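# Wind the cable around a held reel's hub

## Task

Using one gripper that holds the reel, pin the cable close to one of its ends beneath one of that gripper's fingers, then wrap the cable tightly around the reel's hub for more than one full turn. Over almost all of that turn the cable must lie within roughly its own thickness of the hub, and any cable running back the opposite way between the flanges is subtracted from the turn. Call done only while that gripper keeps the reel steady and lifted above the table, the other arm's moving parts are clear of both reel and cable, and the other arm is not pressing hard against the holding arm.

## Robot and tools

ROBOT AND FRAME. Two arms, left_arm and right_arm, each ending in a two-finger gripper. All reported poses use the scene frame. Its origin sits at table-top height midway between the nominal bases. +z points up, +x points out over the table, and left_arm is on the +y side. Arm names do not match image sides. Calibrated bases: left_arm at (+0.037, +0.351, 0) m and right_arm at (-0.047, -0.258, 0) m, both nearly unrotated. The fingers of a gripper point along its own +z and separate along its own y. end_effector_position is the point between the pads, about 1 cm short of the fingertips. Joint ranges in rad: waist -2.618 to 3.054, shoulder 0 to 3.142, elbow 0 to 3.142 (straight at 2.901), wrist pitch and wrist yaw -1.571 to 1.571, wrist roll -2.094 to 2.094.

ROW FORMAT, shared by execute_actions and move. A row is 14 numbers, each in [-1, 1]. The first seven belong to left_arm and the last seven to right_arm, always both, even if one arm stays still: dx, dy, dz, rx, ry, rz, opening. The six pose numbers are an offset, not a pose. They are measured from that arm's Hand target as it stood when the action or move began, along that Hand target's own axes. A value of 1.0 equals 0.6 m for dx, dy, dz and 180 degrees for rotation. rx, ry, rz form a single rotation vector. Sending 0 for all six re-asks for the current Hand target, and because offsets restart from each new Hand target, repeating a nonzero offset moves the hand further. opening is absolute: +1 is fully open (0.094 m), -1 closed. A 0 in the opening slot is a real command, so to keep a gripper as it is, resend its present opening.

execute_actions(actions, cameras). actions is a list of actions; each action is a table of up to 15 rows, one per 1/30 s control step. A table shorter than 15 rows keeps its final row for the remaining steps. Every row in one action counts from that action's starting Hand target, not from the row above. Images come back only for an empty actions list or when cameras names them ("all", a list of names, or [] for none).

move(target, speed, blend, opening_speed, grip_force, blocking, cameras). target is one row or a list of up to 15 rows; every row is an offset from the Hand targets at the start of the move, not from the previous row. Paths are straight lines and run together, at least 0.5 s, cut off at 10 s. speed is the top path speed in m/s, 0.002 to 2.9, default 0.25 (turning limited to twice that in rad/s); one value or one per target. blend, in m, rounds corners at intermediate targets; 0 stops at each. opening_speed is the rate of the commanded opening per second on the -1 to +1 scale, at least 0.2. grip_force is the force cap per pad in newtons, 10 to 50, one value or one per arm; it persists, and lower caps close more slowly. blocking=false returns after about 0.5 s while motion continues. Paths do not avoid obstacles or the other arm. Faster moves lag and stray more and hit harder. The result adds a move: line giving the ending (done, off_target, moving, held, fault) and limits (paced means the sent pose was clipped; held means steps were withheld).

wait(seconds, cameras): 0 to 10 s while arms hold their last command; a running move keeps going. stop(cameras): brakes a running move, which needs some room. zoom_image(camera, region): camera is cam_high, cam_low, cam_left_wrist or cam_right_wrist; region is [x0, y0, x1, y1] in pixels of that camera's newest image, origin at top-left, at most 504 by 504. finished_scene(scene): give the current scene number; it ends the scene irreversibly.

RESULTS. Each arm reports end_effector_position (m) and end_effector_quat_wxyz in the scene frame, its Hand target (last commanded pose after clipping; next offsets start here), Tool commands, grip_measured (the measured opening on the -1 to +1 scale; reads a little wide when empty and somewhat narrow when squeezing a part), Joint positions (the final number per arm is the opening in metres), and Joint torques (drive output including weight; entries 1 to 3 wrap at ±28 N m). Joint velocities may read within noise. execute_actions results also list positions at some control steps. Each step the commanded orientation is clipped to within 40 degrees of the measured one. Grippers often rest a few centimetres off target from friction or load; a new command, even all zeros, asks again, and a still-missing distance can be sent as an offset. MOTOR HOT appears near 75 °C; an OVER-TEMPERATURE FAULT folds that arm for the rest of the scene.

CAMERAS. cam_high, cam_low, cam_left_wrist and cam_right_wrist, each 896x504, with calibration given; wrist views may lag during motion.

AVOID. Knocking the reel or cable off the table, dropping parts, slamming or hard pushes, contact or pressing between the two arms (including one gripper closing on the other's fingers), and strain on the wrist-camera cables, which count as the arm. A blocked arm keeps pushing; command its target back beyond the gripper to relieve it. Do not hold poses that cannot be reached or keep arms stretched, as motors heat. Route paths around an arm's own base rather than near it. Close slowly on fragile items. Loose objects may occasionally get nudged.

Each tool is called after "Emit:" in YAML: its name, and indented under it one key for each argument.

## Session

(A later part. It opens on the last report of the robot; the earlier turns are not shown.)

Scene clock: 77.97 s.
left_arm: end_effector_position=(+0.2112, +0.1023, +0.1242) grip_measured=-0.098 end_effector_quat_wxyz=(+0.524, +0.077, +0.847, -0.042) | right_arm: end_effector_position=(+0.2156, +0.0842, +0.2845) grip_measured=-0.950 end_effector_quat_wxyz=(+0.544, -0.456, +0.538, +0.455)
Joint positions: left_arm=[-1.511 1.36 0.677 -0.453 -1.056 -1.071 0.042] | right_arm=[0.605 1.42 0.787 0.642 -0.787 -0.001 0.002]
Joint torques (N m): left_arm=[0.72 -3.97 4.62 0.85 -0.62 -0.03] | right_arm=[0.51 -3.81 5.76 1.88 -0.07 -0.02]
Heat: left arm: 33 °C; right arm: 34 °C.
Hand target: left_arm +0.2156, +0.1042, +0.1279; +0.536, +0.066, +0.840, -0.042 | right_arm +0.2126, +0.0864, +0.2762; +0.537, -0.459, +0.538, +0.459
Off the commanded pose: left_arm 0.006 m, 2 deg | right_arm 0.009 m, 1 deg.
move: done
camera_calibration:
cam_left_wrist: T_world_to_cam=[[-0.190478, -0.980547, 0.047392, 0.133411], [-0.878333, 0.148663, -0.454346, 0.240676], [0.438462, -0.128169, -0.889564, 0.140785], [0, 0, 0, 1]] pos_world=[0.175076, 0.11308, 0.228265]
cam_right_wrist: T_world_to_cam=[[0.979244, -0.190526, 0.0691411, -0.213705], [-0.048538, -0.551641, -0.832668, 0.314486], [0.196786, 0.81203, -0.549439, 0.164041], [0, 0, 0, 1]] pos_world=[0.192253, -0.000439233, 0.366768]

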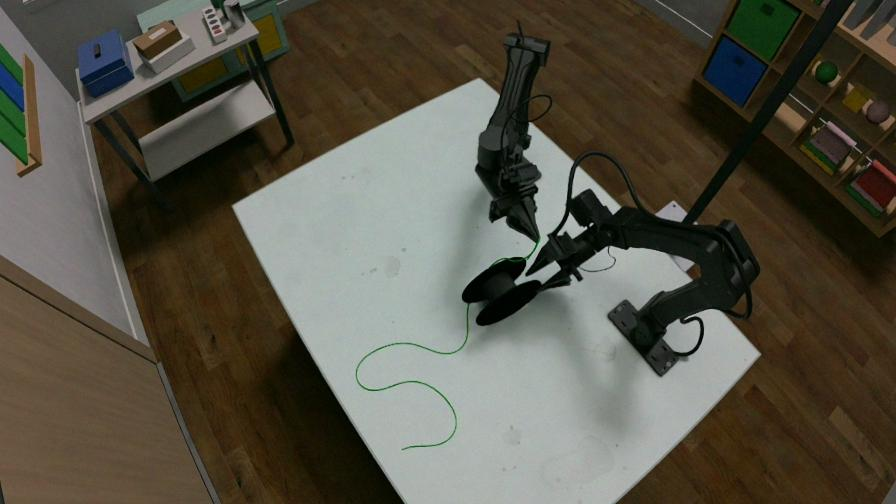

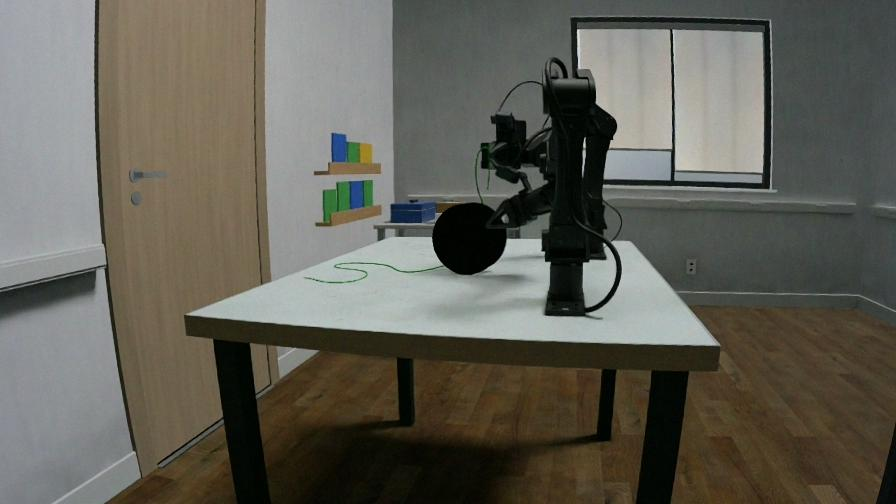

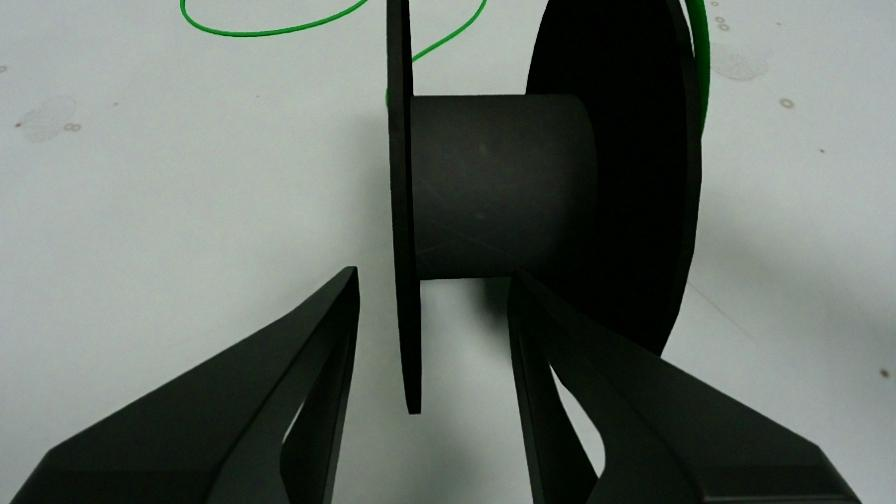

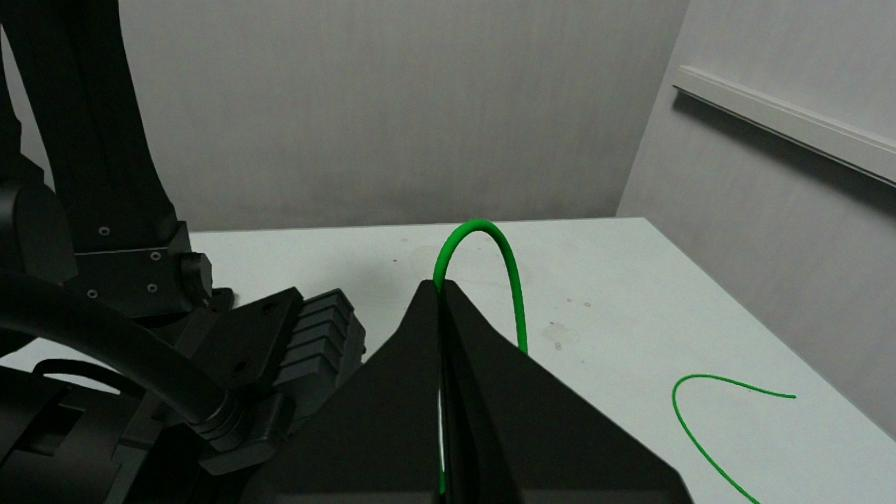

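Emit:
move:
  target: [0,0,0,0,0,0,-0.1,0.115,0,0.003,0,0,0,-1]
  speed: 0.1
  cameras: ["cam_left_wrist","cam_right_wrist","cam_low"]

Emit:
zoom_image:
  camera: "cam_low"
  region: [400, 90, 600, 280]

Scene clock: 81.07 s.
left_arm: end_effector_position=(+0.2112, +0.1023, +0.1242) grip_measured=-0.098 end_effector_quat_wxyz=(+0.524, +0.077, +0.847, -0.042) | right_arm: end_effector_position=(+0.2165, +0.0864, +0.2138) grip_measured=-0.950 end_effector_quat_wxyz=(+0.542, -0.457, +0.538, +0.456)
Joint positions: left_arm=[-1.511 1.36 0.677 -0.453 -1.056 -1.071 0.042] | right_arm=[0.608 1.606 0.627 0.985 -0.787 -0.001 0.002]
Joint torques (N m): left_arm=[0.73 -4 4.62 0.85 -0.64 -0.04] | right_arm=[0.62 -4.52 5.14 1.88 -0.1 -0.02]
Heat: left arm: 33 °C; right arm: 34 °C.
Hand target: left_arm +0.2156, +0.1042, +0.1279; +0.536, +0.066, +0.840, -0.042 | right_arm +0.2129, +0.0881, +0.2072; +0.538, -0.459, +0.538, +0.459
Off the commanded pose: left_arm 0.006 m, 2 deg | right_arm 0.008 m, 1 deg.
move: done
camera_calibration:
cam_left_wrist: T_world_to_cam=[[-0.190478, -0.980547, 0.047392, 0.133411], [-0.878333, 0.148663, -0.454346, 0.240676], [0.438462, -0.128169, -0.889564, 0.140785], [0, 0, 0, 1]] pos_world=[0.175076, 0.11308, 0.228265]
cam_right_wrist: T_world_to_cam=[[0.979975, -0.187055, 0.068261, -0.209577], [-0.0475668, -0.552803, -0.831954, 0.256583], [0.193356, 0.812047, -0.55063, 0.124223], [0, 0, 0, 1]] pos_world=[0.193566, 0.00176297, 0.296172]
Images, in order (width x height): cam_low 896x504, cam_left_wrist 896x504, cam_right_wrist 896x504.

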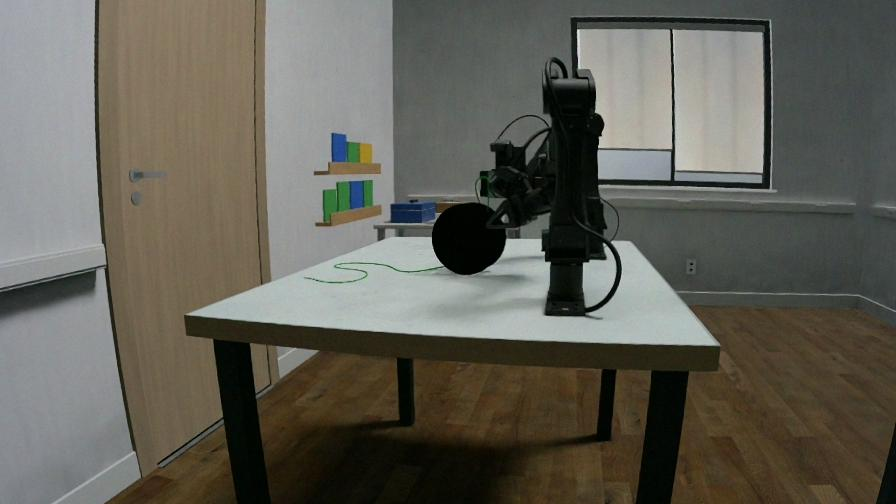

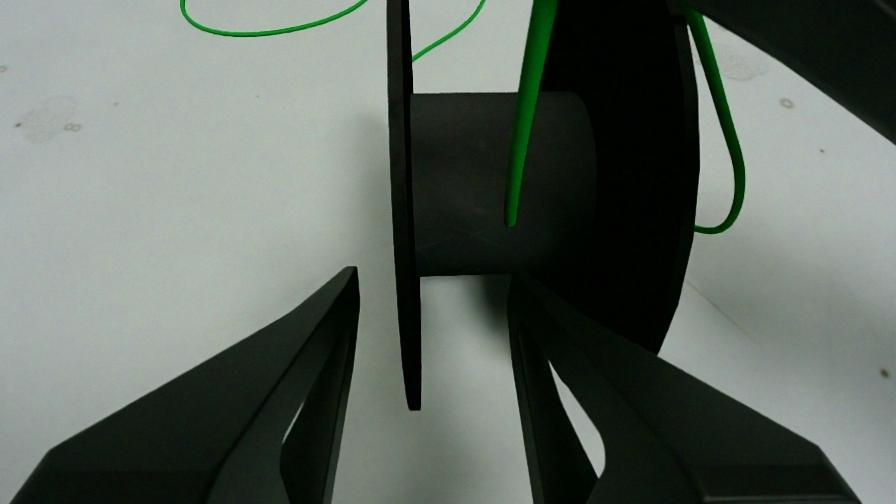

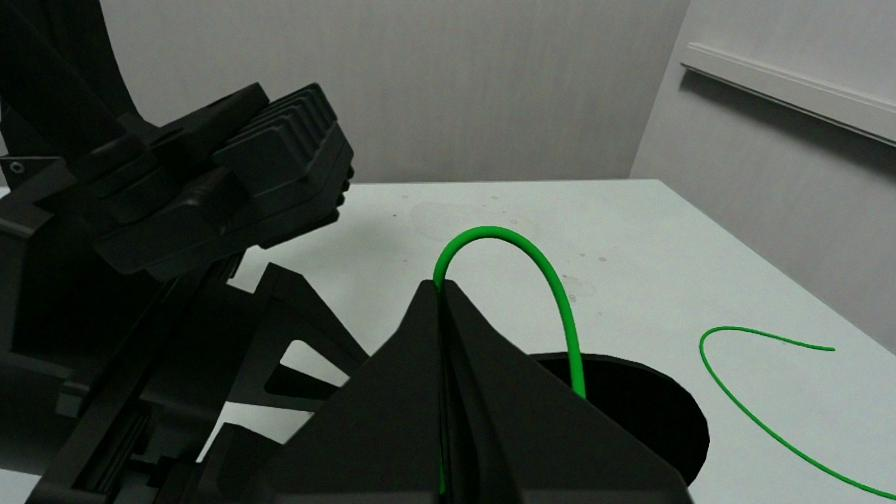

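Scaled by 2.520 from the camera's 896x504 image, which has a finer 1280x720 frame.

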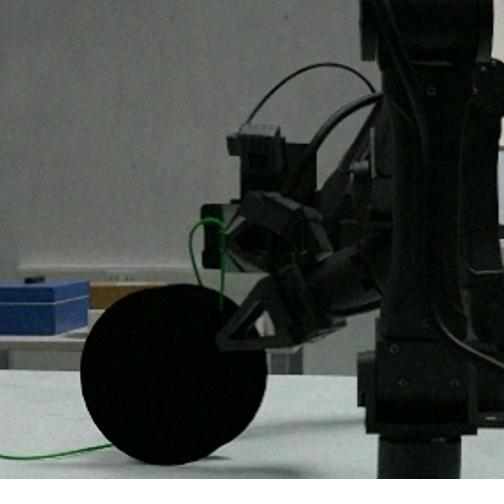

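Emit:
move:
  target:
    - [0,0,0,0,0,0,-0.1,-0.05,0,0,0,0,0,-1]
    - [0,0,0,0,0,0,-0.1,-0.05,0.0182,0.019,0,0,0,-1]
    - [0,0,0,0,0,0,-0.1,0.03,0.0182,0.019,0,0,0,-1]
  speed: 0.1
  blend: [0.008,0.008,0]
  cameras: ["cam_left_wrist","cam_low"]

Scene clock: 85.00 s.
left_arm: end_effector_position=(+0.2112, +0.1023, +0.1242) grip_measured=-0.098 end_effector_quat_wxyz=(+0.524, +0.077, +0.847, -0.042) | right_arm: end_effector_position=(+0.2054, +0.1007, +0.1952) grip_measured=-0.950 end_effector_quat_wxyz=(+0.540, -0.459, +0.536, +0.459)
Joint positions: left_arm=[-1.511 1.36 0.677 -0.453 -1.056 -1.071 0.042] | right_arm=[0.666 1.676 0.6 1.081 -0.739 0 0.002]
Joint torques (N m): left_arm=[0.72 -3.99 4.7 0.84 -0.62 -0.03] | right_arm=[0.13 -4.77 4.98 1.88 0.04 -0.01]
Heat: left arm: 33 °C; right arm: 34 °C.
Hand target: left_arm +0.2156, +0.1042, +0.1279; +0.536, +0.066, +0.840, -0.042 | right_arm +0.2038, +0.1011, +0.1893; +0.538, -0.459, +0.538, +0.459
Off the commanded pose: left_arm 0.006 m, 2 deg | right_arm 0.006 m, 0 deg.
move: done; blend cut to 0.0079 m at target 1, 0.0079 m at target 2
camera_calibration:
cam_left_wrist: T_world_to_cam=[[-0.190478, -0.980547, 0.047392, 0.133411], [-0.878333, 0.148663, -0.454346, 0.240676], [0.438462, -0.128169, -0.889564, 0.140785], [0, 0, 0, 1]] pos_world=[0.175076, 0.11308, 0.228265]
Images, in order (width x height): cam_low 896x504, cam_left_wrist 896x504.

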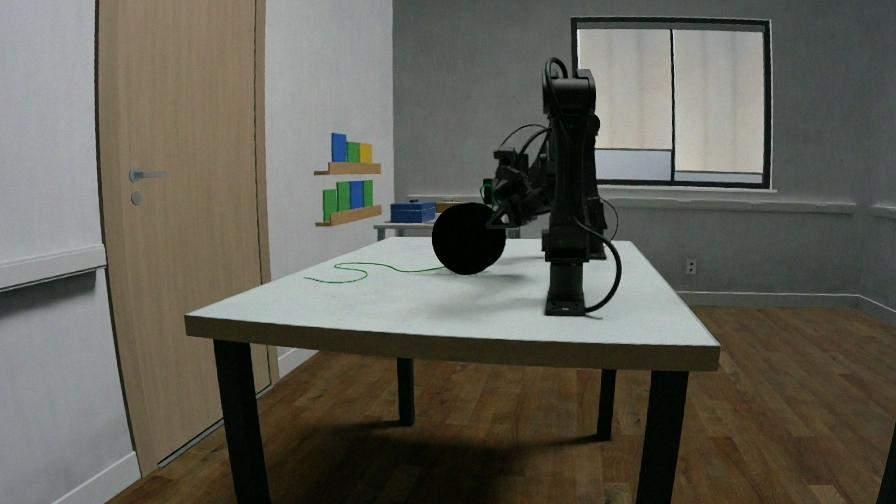

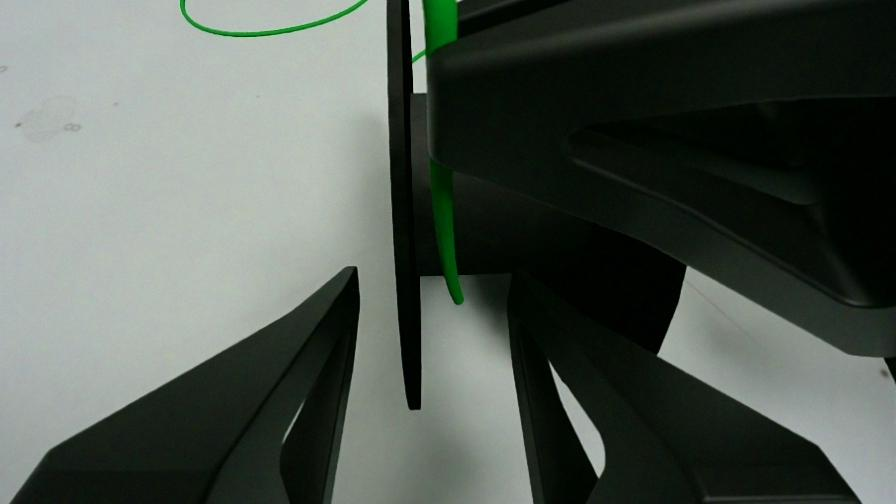

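Emit:
move:
  target:
    - [0,0,0,0,0,0,-0.1,0.03,0,0,0,0,0,-1]
    - [0,0,0,0,0,0,-0.5,0.03,0,0,0,0,0,-1]
  speed: 0.08
  opening_speed: 0.5
  cameras: ["cam_left_wrist"]

Scene clock: 87.90 s.
left_arm: end_effector_position=(+0.2112, +0.1023, +0.1242) grip_measured=-0.498 end_effector_quat_wxyz=(+0.524, +0.077, +0.847, -0.042) | right_arm: end_effector_position=(+0.2059, +0.1011, +0.1791) grip_measured=-0.950 end_effector_quat_wxyz=(+0.542, -0.459, +0.534, +0.459)
Joint positions: left_arm=[-1.511 1.36 0.677 -0.453 -1.056 -1.071 0.024] | right_arm=[0.666 1.746 0.579 1.179 -0.739 -0.001 0.002]
Joint torques (N m): left_arm=[0.69 -3.97 4.63 0.85 -0.63 -0.04] | right_arm=[0.23 -5.03 4.41 1.89 0.02 0.04]
Heat: left arm: 33 °C; right arm: 34 °C.
Hand target: left_arm +0.2156, +0.1042, +0.1279; +0.536, +0.066, +0.841, -0.042 | right_arm +0.2038, +0.1011, +0.1712; +0.537, -0.459, +0.538, +0.459
Off the commanded pose: left_arm 0.006 m, 2 deg | right_arm 0.008 m, 1 deg.
move: done
camera_calibration:
cam_left_wrist: T_world_to_cam=[[-0.190478, -0.980547, 0.047392, 0.133411], [-0.878333, 0.148663, -0.454346, 0.240676], [0.438462, -0.128169, -0.889564, 0.140785], [0, 0, 0, 1]] pos_world=[0.175076, 0.11308, 0.228265]
Images, in order (width x height): cam_left_wrist 896x504.

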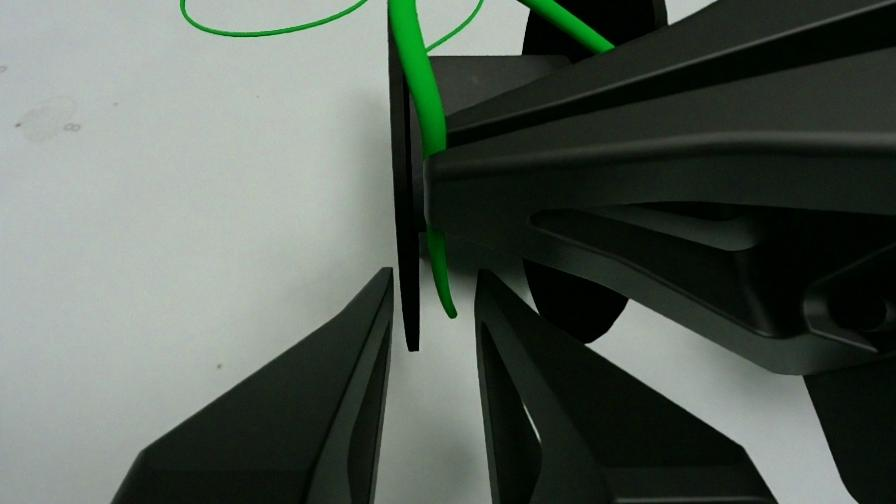

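Emit:
execute_actions:
  actions: []

Scene clock: 90.70 s.
left_arm: end_effector_position=(+0.2112, +0.1023, +0.1242) grip_measured=-0.498 end_effector_quat_wxyz=(+0.524, +0.077, +0.847, -0.042) | right_arm: end_effector_position=(+0.2059, +0.1011, +0.1791) grip_measured=-0.950 end_effector_quat_wxyz=(+0.542, -0.459, +0.534, +0.459)
Joint positions: left_arm=[-1.511 1.36 0.677 -0.453 -1.056 -1.071 0.024] | right_arm=[0.666 1.746 0.579 1.179 -0.739 -0.001 0.002]
Joint velocities: within noise
Joint torques (N m): left_arm=[0.72 -4 4.64 0.83 -0.63 -0.02] | right_arm=[0.58 -4.9 4.41 1.93 0.04 0.02]
Heat: left arm: 33 °C; right arm: 34 °C.
Hand target: left_arm +0.2156, +0.1042, +0.1279; +0.536, +0.066, +0.841, -0.042 | right_arm +0.2038, +0.1011, +0.1712; +0.537, -0.459, +0.538, +0.459
Tool commands: left_gripper/opening=-0.5 right_gripper/opening=-1.0
Off the commanded pose: left_arm 0.006 m, 2 deg | right_arm 0.008 m, 1 deg.
camera_calibration:
cam_left_wrist: T_world_to_cam=[[-0.190478, -0.980547, 0.047392, 0.133411], [-0.878333, 0.148663, -0.454346, 0.240676], [0.438462, -0.128169, -0.889564, 0.140785], [0, 0, 0, 1]] pos_world=[0.175076, 0.11308, 0.228265]
cam_right_wrist: T_world_to_cam=[[0.981539, -0.177559, 0.071091, -0.195913], [-0.0391202, -0.550215, -0.834106, 0.233704], [0.187218, 0.815927, -0.547004, 0.0954279], [0, 0, 0, 1]] pos_world=[0.183573, 0.0159393, 0.261061]

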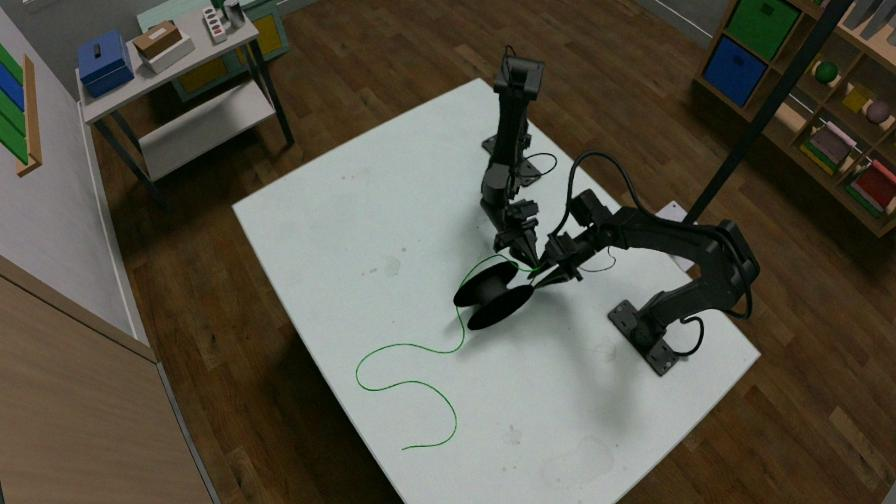

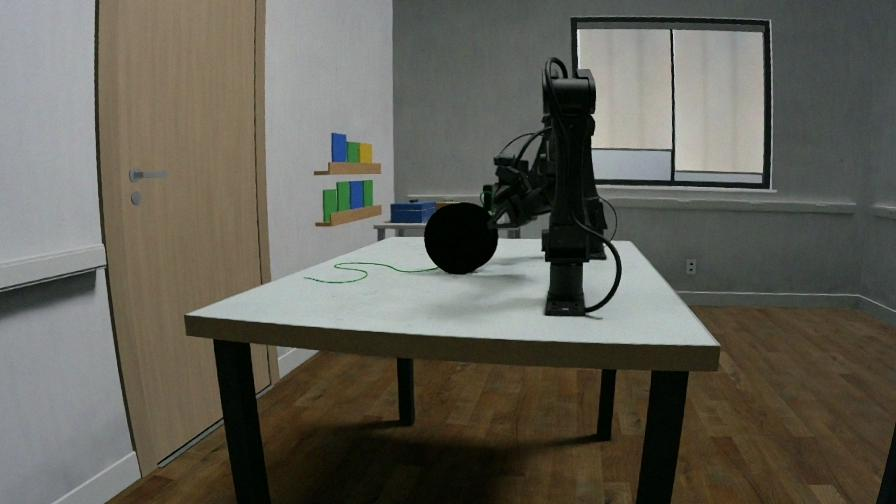

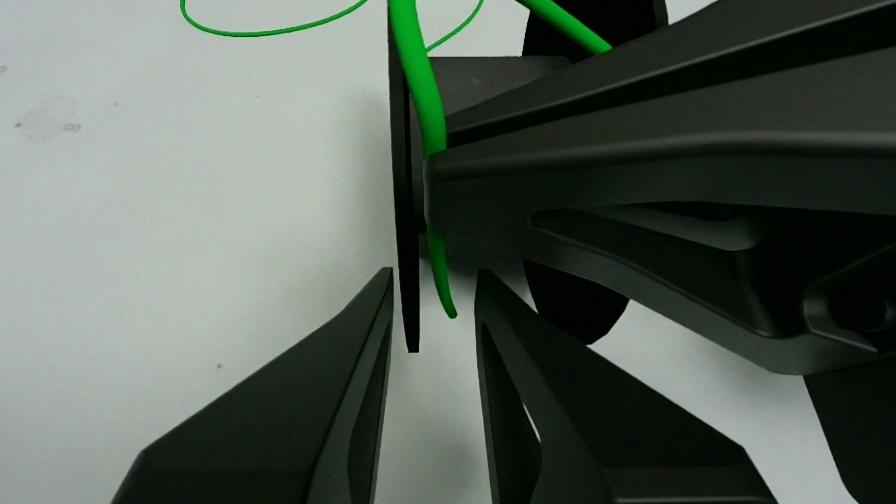

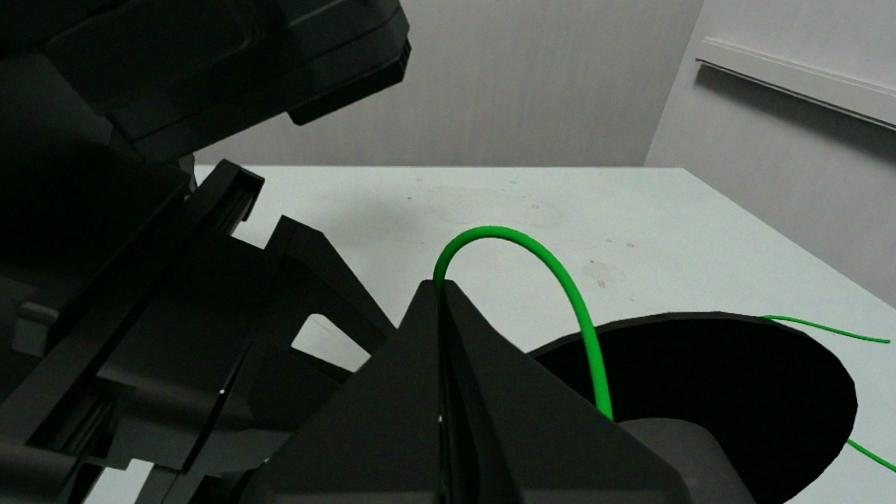

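Emit:
move:
  target: [0,0.005,0.05,0,0,0,-0.45,0.01,-0.0445,0,0,0,0,-1]
  speed: 0.05
  cameras: ["all"]

Scene clock: 95.57 s.
left_arm: end_effector_position=(+0.2400, +0.1020, +0.1139) grip_measured=-0.452 end_effector_quat_wxyz=(+0.530, +0.075, +0.844, -0.040) | right_arm: end_effector_position=(+0.2249, +0.0949, +0.1617) grip_measured=-0.950 end_effector_quat_wxyz=(+0.530, -0.458, +0.546, +0.459)
Joint positions: left_arm=[-1.39 1.376 0.605 -0.185 -1.009 -0.863 0.026] | right_arm=[0.611 1.823 0.614 1.187 -0.792 -0.001 0.002]
Joint torques (N m): left_arm=[0.62 -3.89 4.63 1.11 -0.45 0.03] | right_arm=[-0.58 -5.29 7.46 1.92 -0.14 -0.03]
Heat: left arm: 33 °C; right arm: 34 °C.
Hand target: left_arm +0.2429, +0.1030, +0.1152; +0.536, +0.066, +0.841, -0.042 | right_arm +0.2302, +0.0970, +0.1653; +0.538, -0.459, +0.538, +0.459
Off the commanded pose: left_arm 0.003 m, 1 deg | right_arm 0.007 m, 1 deg.
move: done
camera_calibration:
cam_left_wrist: T_world_to_cam=[[-0.185468, -0.981601, 0.0453952, 0.138089], [-0.87313, 0.143427, -0.46591, 0.261979], [0.450827, -0.126048, -0.883667, 0.115218], [0, 0, 0, 1]] pos_world=[0.202409, 0.112496, 0.217604]
cam_right_wrist: T_world_to_cam=[[0.98277, -0.178564, 0.04772, -0.210854], [-0.063155, -0.567062, -0.82125, 0.221376], [0.173706, 0.804087, -0.568569, 0.0950817], [0, 0, 0, 1]] pos_world=[0.204686, 0.011429, 0.245927]

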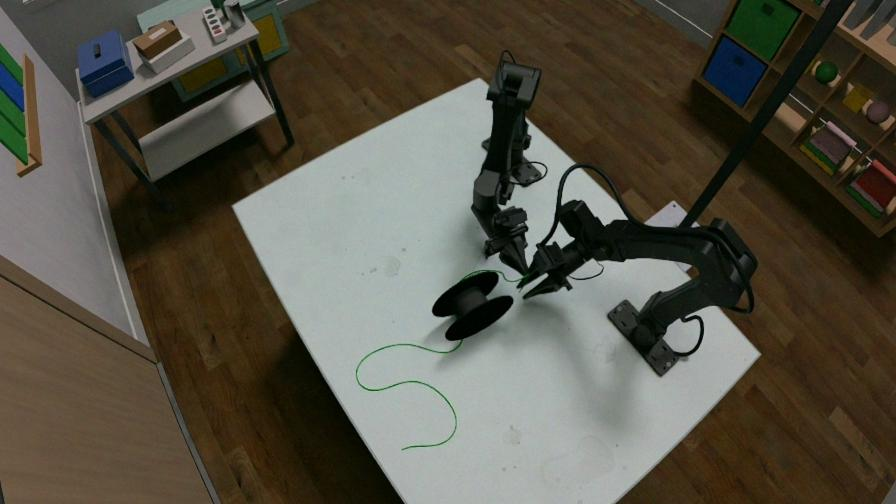

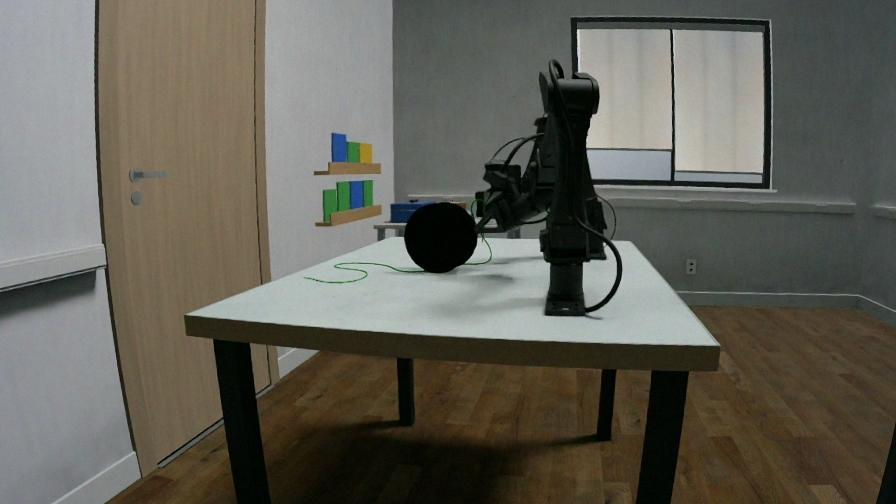

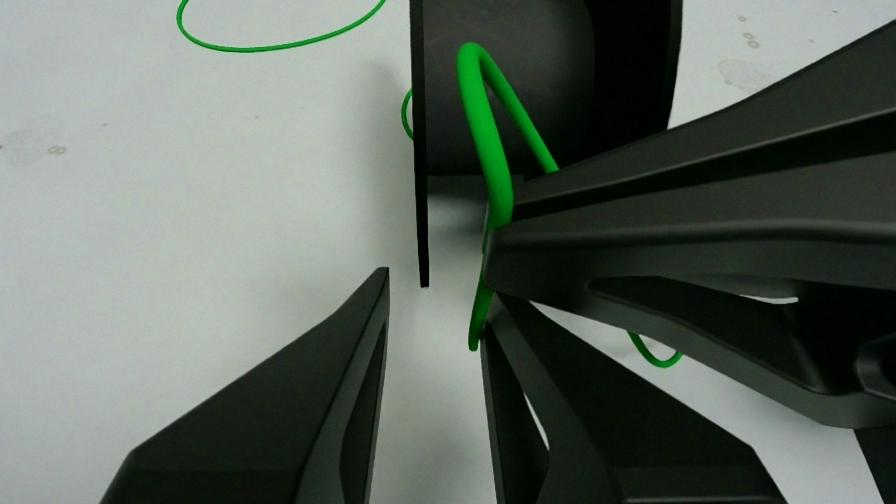

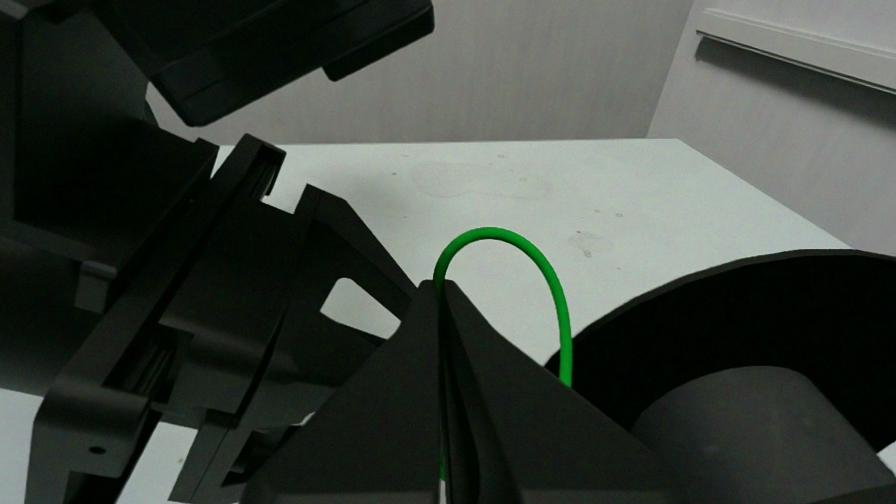

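Emit:
wait:
  seconds: 0.2
  cameras: ["all"]

Scene clock: 96.07 s.
left_arm: end_effector_position=(+0.2400, +0.1019, +0.1140) grip_measured=-0.452 end_effector_quat_wxyz=(+0.530, +0.075, +0.844, -0.040) | right_arm: end_effector_position=(+0.2249, +0.0949, +0.1617) grip_measured=-0.950 end_effector_quat_wxyz=(+0.530, -0.458, +0.546, +0.459)
Joint positions: left_arm=[-1.39 1.376 0.605 -0.184 -1.009 -0.862 0.026] | right_arm=[0.611 1.823 0.614 1.187 -0.792 -0.001 0.002]
Joint torques (N m): left_arm=[0.61 -3.93 4.59 1.07 -0.46 -0.02] | right_arm=[-0.73 -5.2 7.42 1.91 -0.19 -0.02]
Heat: left arm: 33 °C; right arm: 34 °C.
Hand target: left_arm +0.2429, +0.1029, +0.1152; +0.536, +0.066, +0.841, -0.042 | right_arm +0.2302, +0.0969, +0.1653; +0.538, -0.459, +0.538, +0.459
Tool commands: left_gripper/opening=-0.45 right_gripper/opening=-1.0
Off the commanded pose: left_arm 0.003 m, 1 deg | right_arm 0.007 m, 1 deg.
wait: 0.20 s; at rest from the start
camera_calibration:
cam_left_wrist: T_world_to_cam=[[-0.185583, -0.981562, 0.0457607, 0.138022], [-0.873056, 0.14334, -0.466076, 0.262057], [0.450923, -0.126448, -0.883561, 0.115309], [0, 0, 0, 1]] pos_world=[0.20241, 0.112495, 0.217705]
cam_right_wrist: T_world_to_cam=[[0.98277, -0.178564, 0.04772, -0.210854], [-0.063155, -0.567062, -0.82125, 0.221376], [0.173706, 0.804087, -0.568569, 0.0950817], [0, 0, 0, 1]] pos_world=[0.204686, 0.011429, 0.245927]

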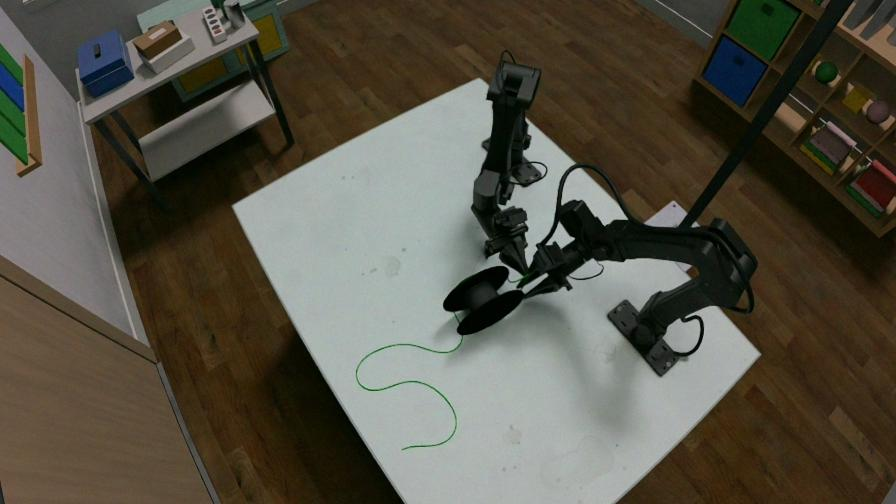

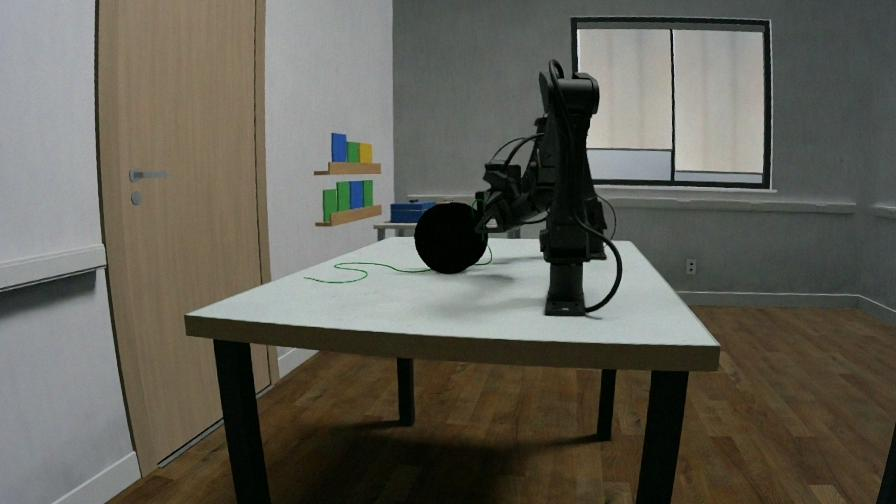

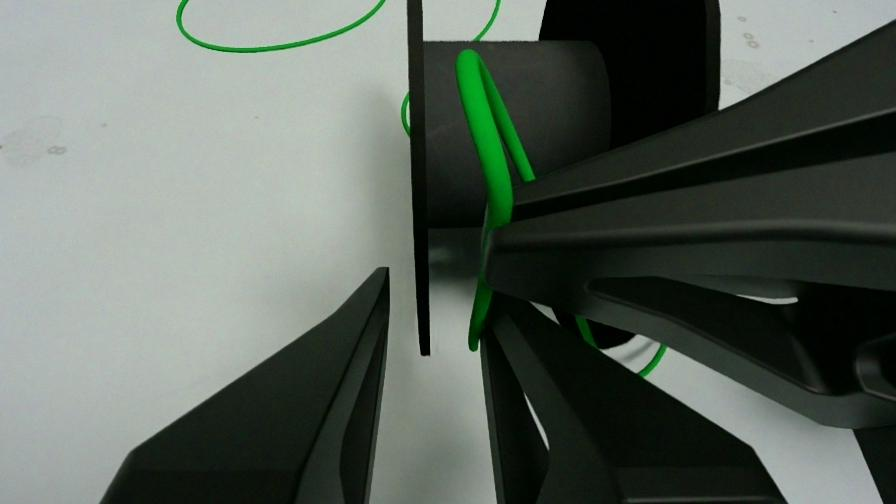

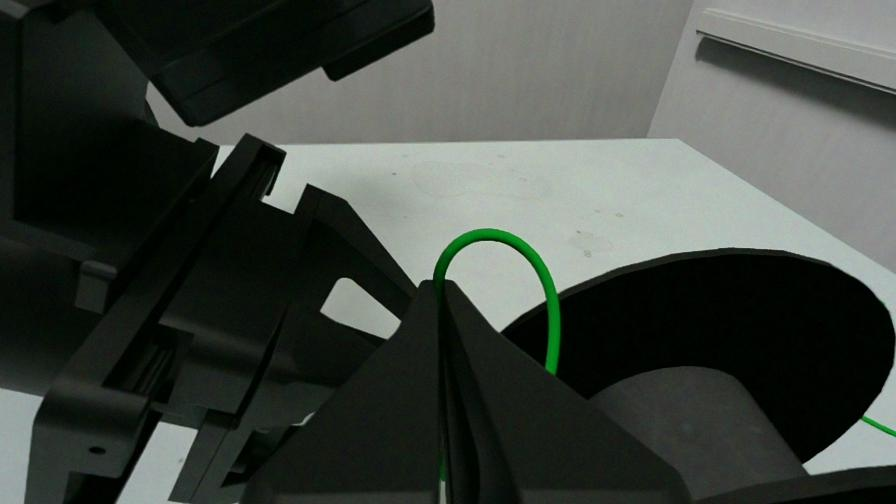

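Emit:
wait:
  seconds: 0.1
  cameras: ["cam_left_wrist"]

Emit:
wait:
  seconds: 0.6
  cameras: ["cam_left_wrist", "cam_low"]

Scene clock: 96.87 s.
left_arm: end_effector_position=(+0.2400, +0.1019, +0.1140) grip_measured=-0.452 end_effector_quat_wxyz=(+0.530, +0.075, +0.844, -0.040) | right_arm: end_effector_position=(+0.2247, +0.0949, +0.1618) grip_measured=-0.950 end_effector_quat_wxyz=(+0.530, -0.458, +0.546, +0.459)
Joint positions: left_arm=[-1.39 1.376 0.605 -0.184 -1.009 -0.862 0.026] | right_arm=[0.611 1.823 0.614 1.188 -0.793 -0.001 0.002]
Joint torques (N m): left_arm=[0.61 -3.88 4.63 1.06 -0.45 -0.02] | right_arm=[-0.54 -5.18 7.38 1.89 -0.15 -0.01]
Heat: left arm: 33 °C; right arm: 34 °C.
Hand target: left_arm +0.2429, +0.1029, +0.1152; +0.536, +0.066, +0.841, -0.042 | right_arm +0.2302, +0.0970, +0.1653; +0.538, -0.459, +0.538, +0.459
Tool commands: left_gripper/opening=-0.45 right_gripper/opening=-1.0
Off the commanded pose: left_arm 0.003 m, 1 deg | right_arm 0.007 m, 1 deg.
wait: 0.10 s; at rest from the start
camera_calibration:
cam_left_wrist: T_world_to_cam=[[-0.185583, -0.981562, 0.0457607, 0.138022], [-0.873056, 0.14334, -0.466076, 0.262057], [0.450923, -0.126448, -0.883561, 0.115309], [0, 0, 0, 1]] pos_world=[0.20241, 0.112495, 0.217705]
Images, in order (width x height): cam_left_wrist 896x504.

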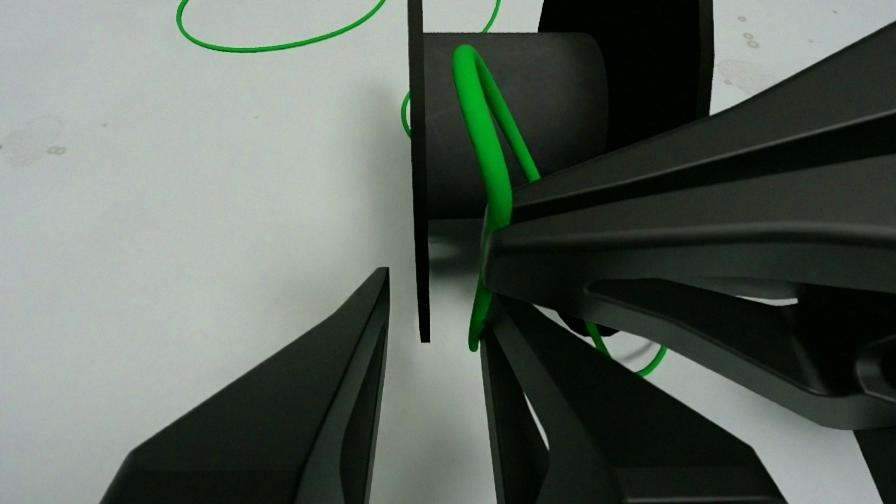

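Scene clock: 97.47 s.
left_arm: end_effector_position=(+0.2400, +0.1019, +0.1140) grip_measured=-0.452 end_effector_quat_wxyz=(+0.530, +0.075, +0.844, -0.040) | right_arm: end_effector_position=(+0.2247, +0.0949, +0.1618) grip_measured=-0.950 end_effector_quat_wxyz=(+0.530, -0.458, +0.546, +0.459)
Joint positions: left_arm=[-1.39 1.376 0.605 -0.184 -1.009 -0.862 0.026] | right_arm=[0.611 1.823 0.614 1.188 -0.793 -0.001 0.002]
Joint torques (N m): left_arm=[0.64 -3.89 4.64 1.06 -0.45 -0.03] | right_arm=[-0.59 -5.35 7.24 1.88 -0.15 -0.04]
Heat: left arm: 33 °C; right arm: 34 °C.
Hand target: left_arm +0.2429, +0.1029, +0.1152; +0.536, +0.066, +0.841, -0.042 | right_arm +0.2302, +0.0970, +0.1653; +0.538, -0.459, +0.538, +0.459
Tool commands: left_gripper/opening=-0.45 right_gripper/opening=-1.0
Off the commanded pose: left_arm 0.003 m, 1 deg | right_arm 0.007 m, 1 deg.
wait: 0.60 s; at rest by 0.17 s
camera_calibration:
cam_left_wrist: T_world_to_cam=[[-0.185583, -0.981562, 0.0457607, 0.138022], [-0.873056, 0.14334, -0.466076, 0.262057], [0.450923, -0.126448, -0.883561, 0.115309], [0, 0, 0, 1]] pos_world=[0.20241, 0.112495, 0.217705]
Images, in order (width x height): cam_low 896x504, cam_left_wrist 896x504.

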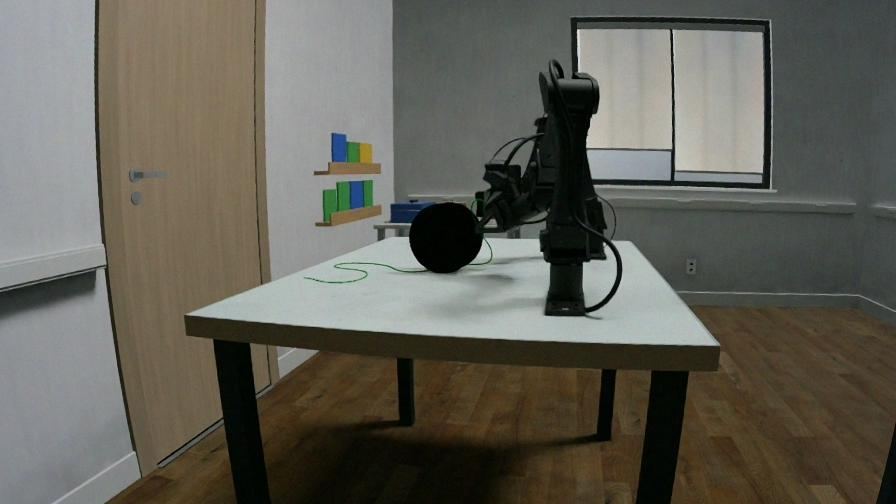

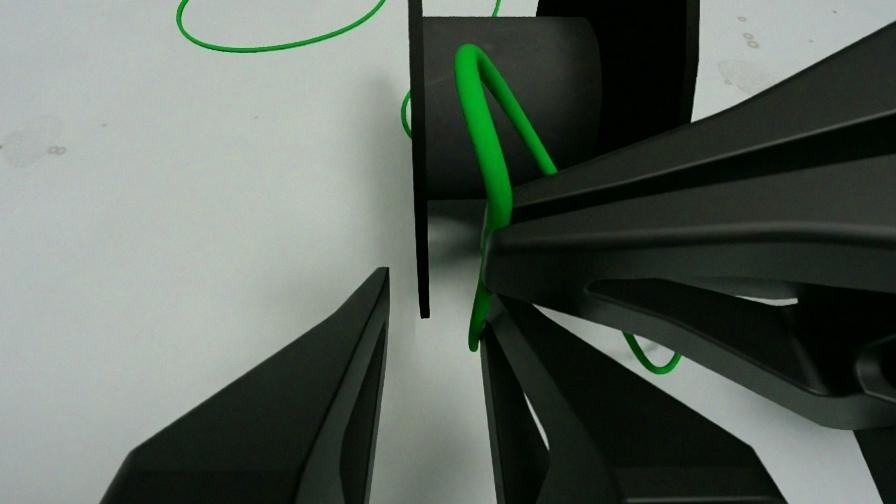

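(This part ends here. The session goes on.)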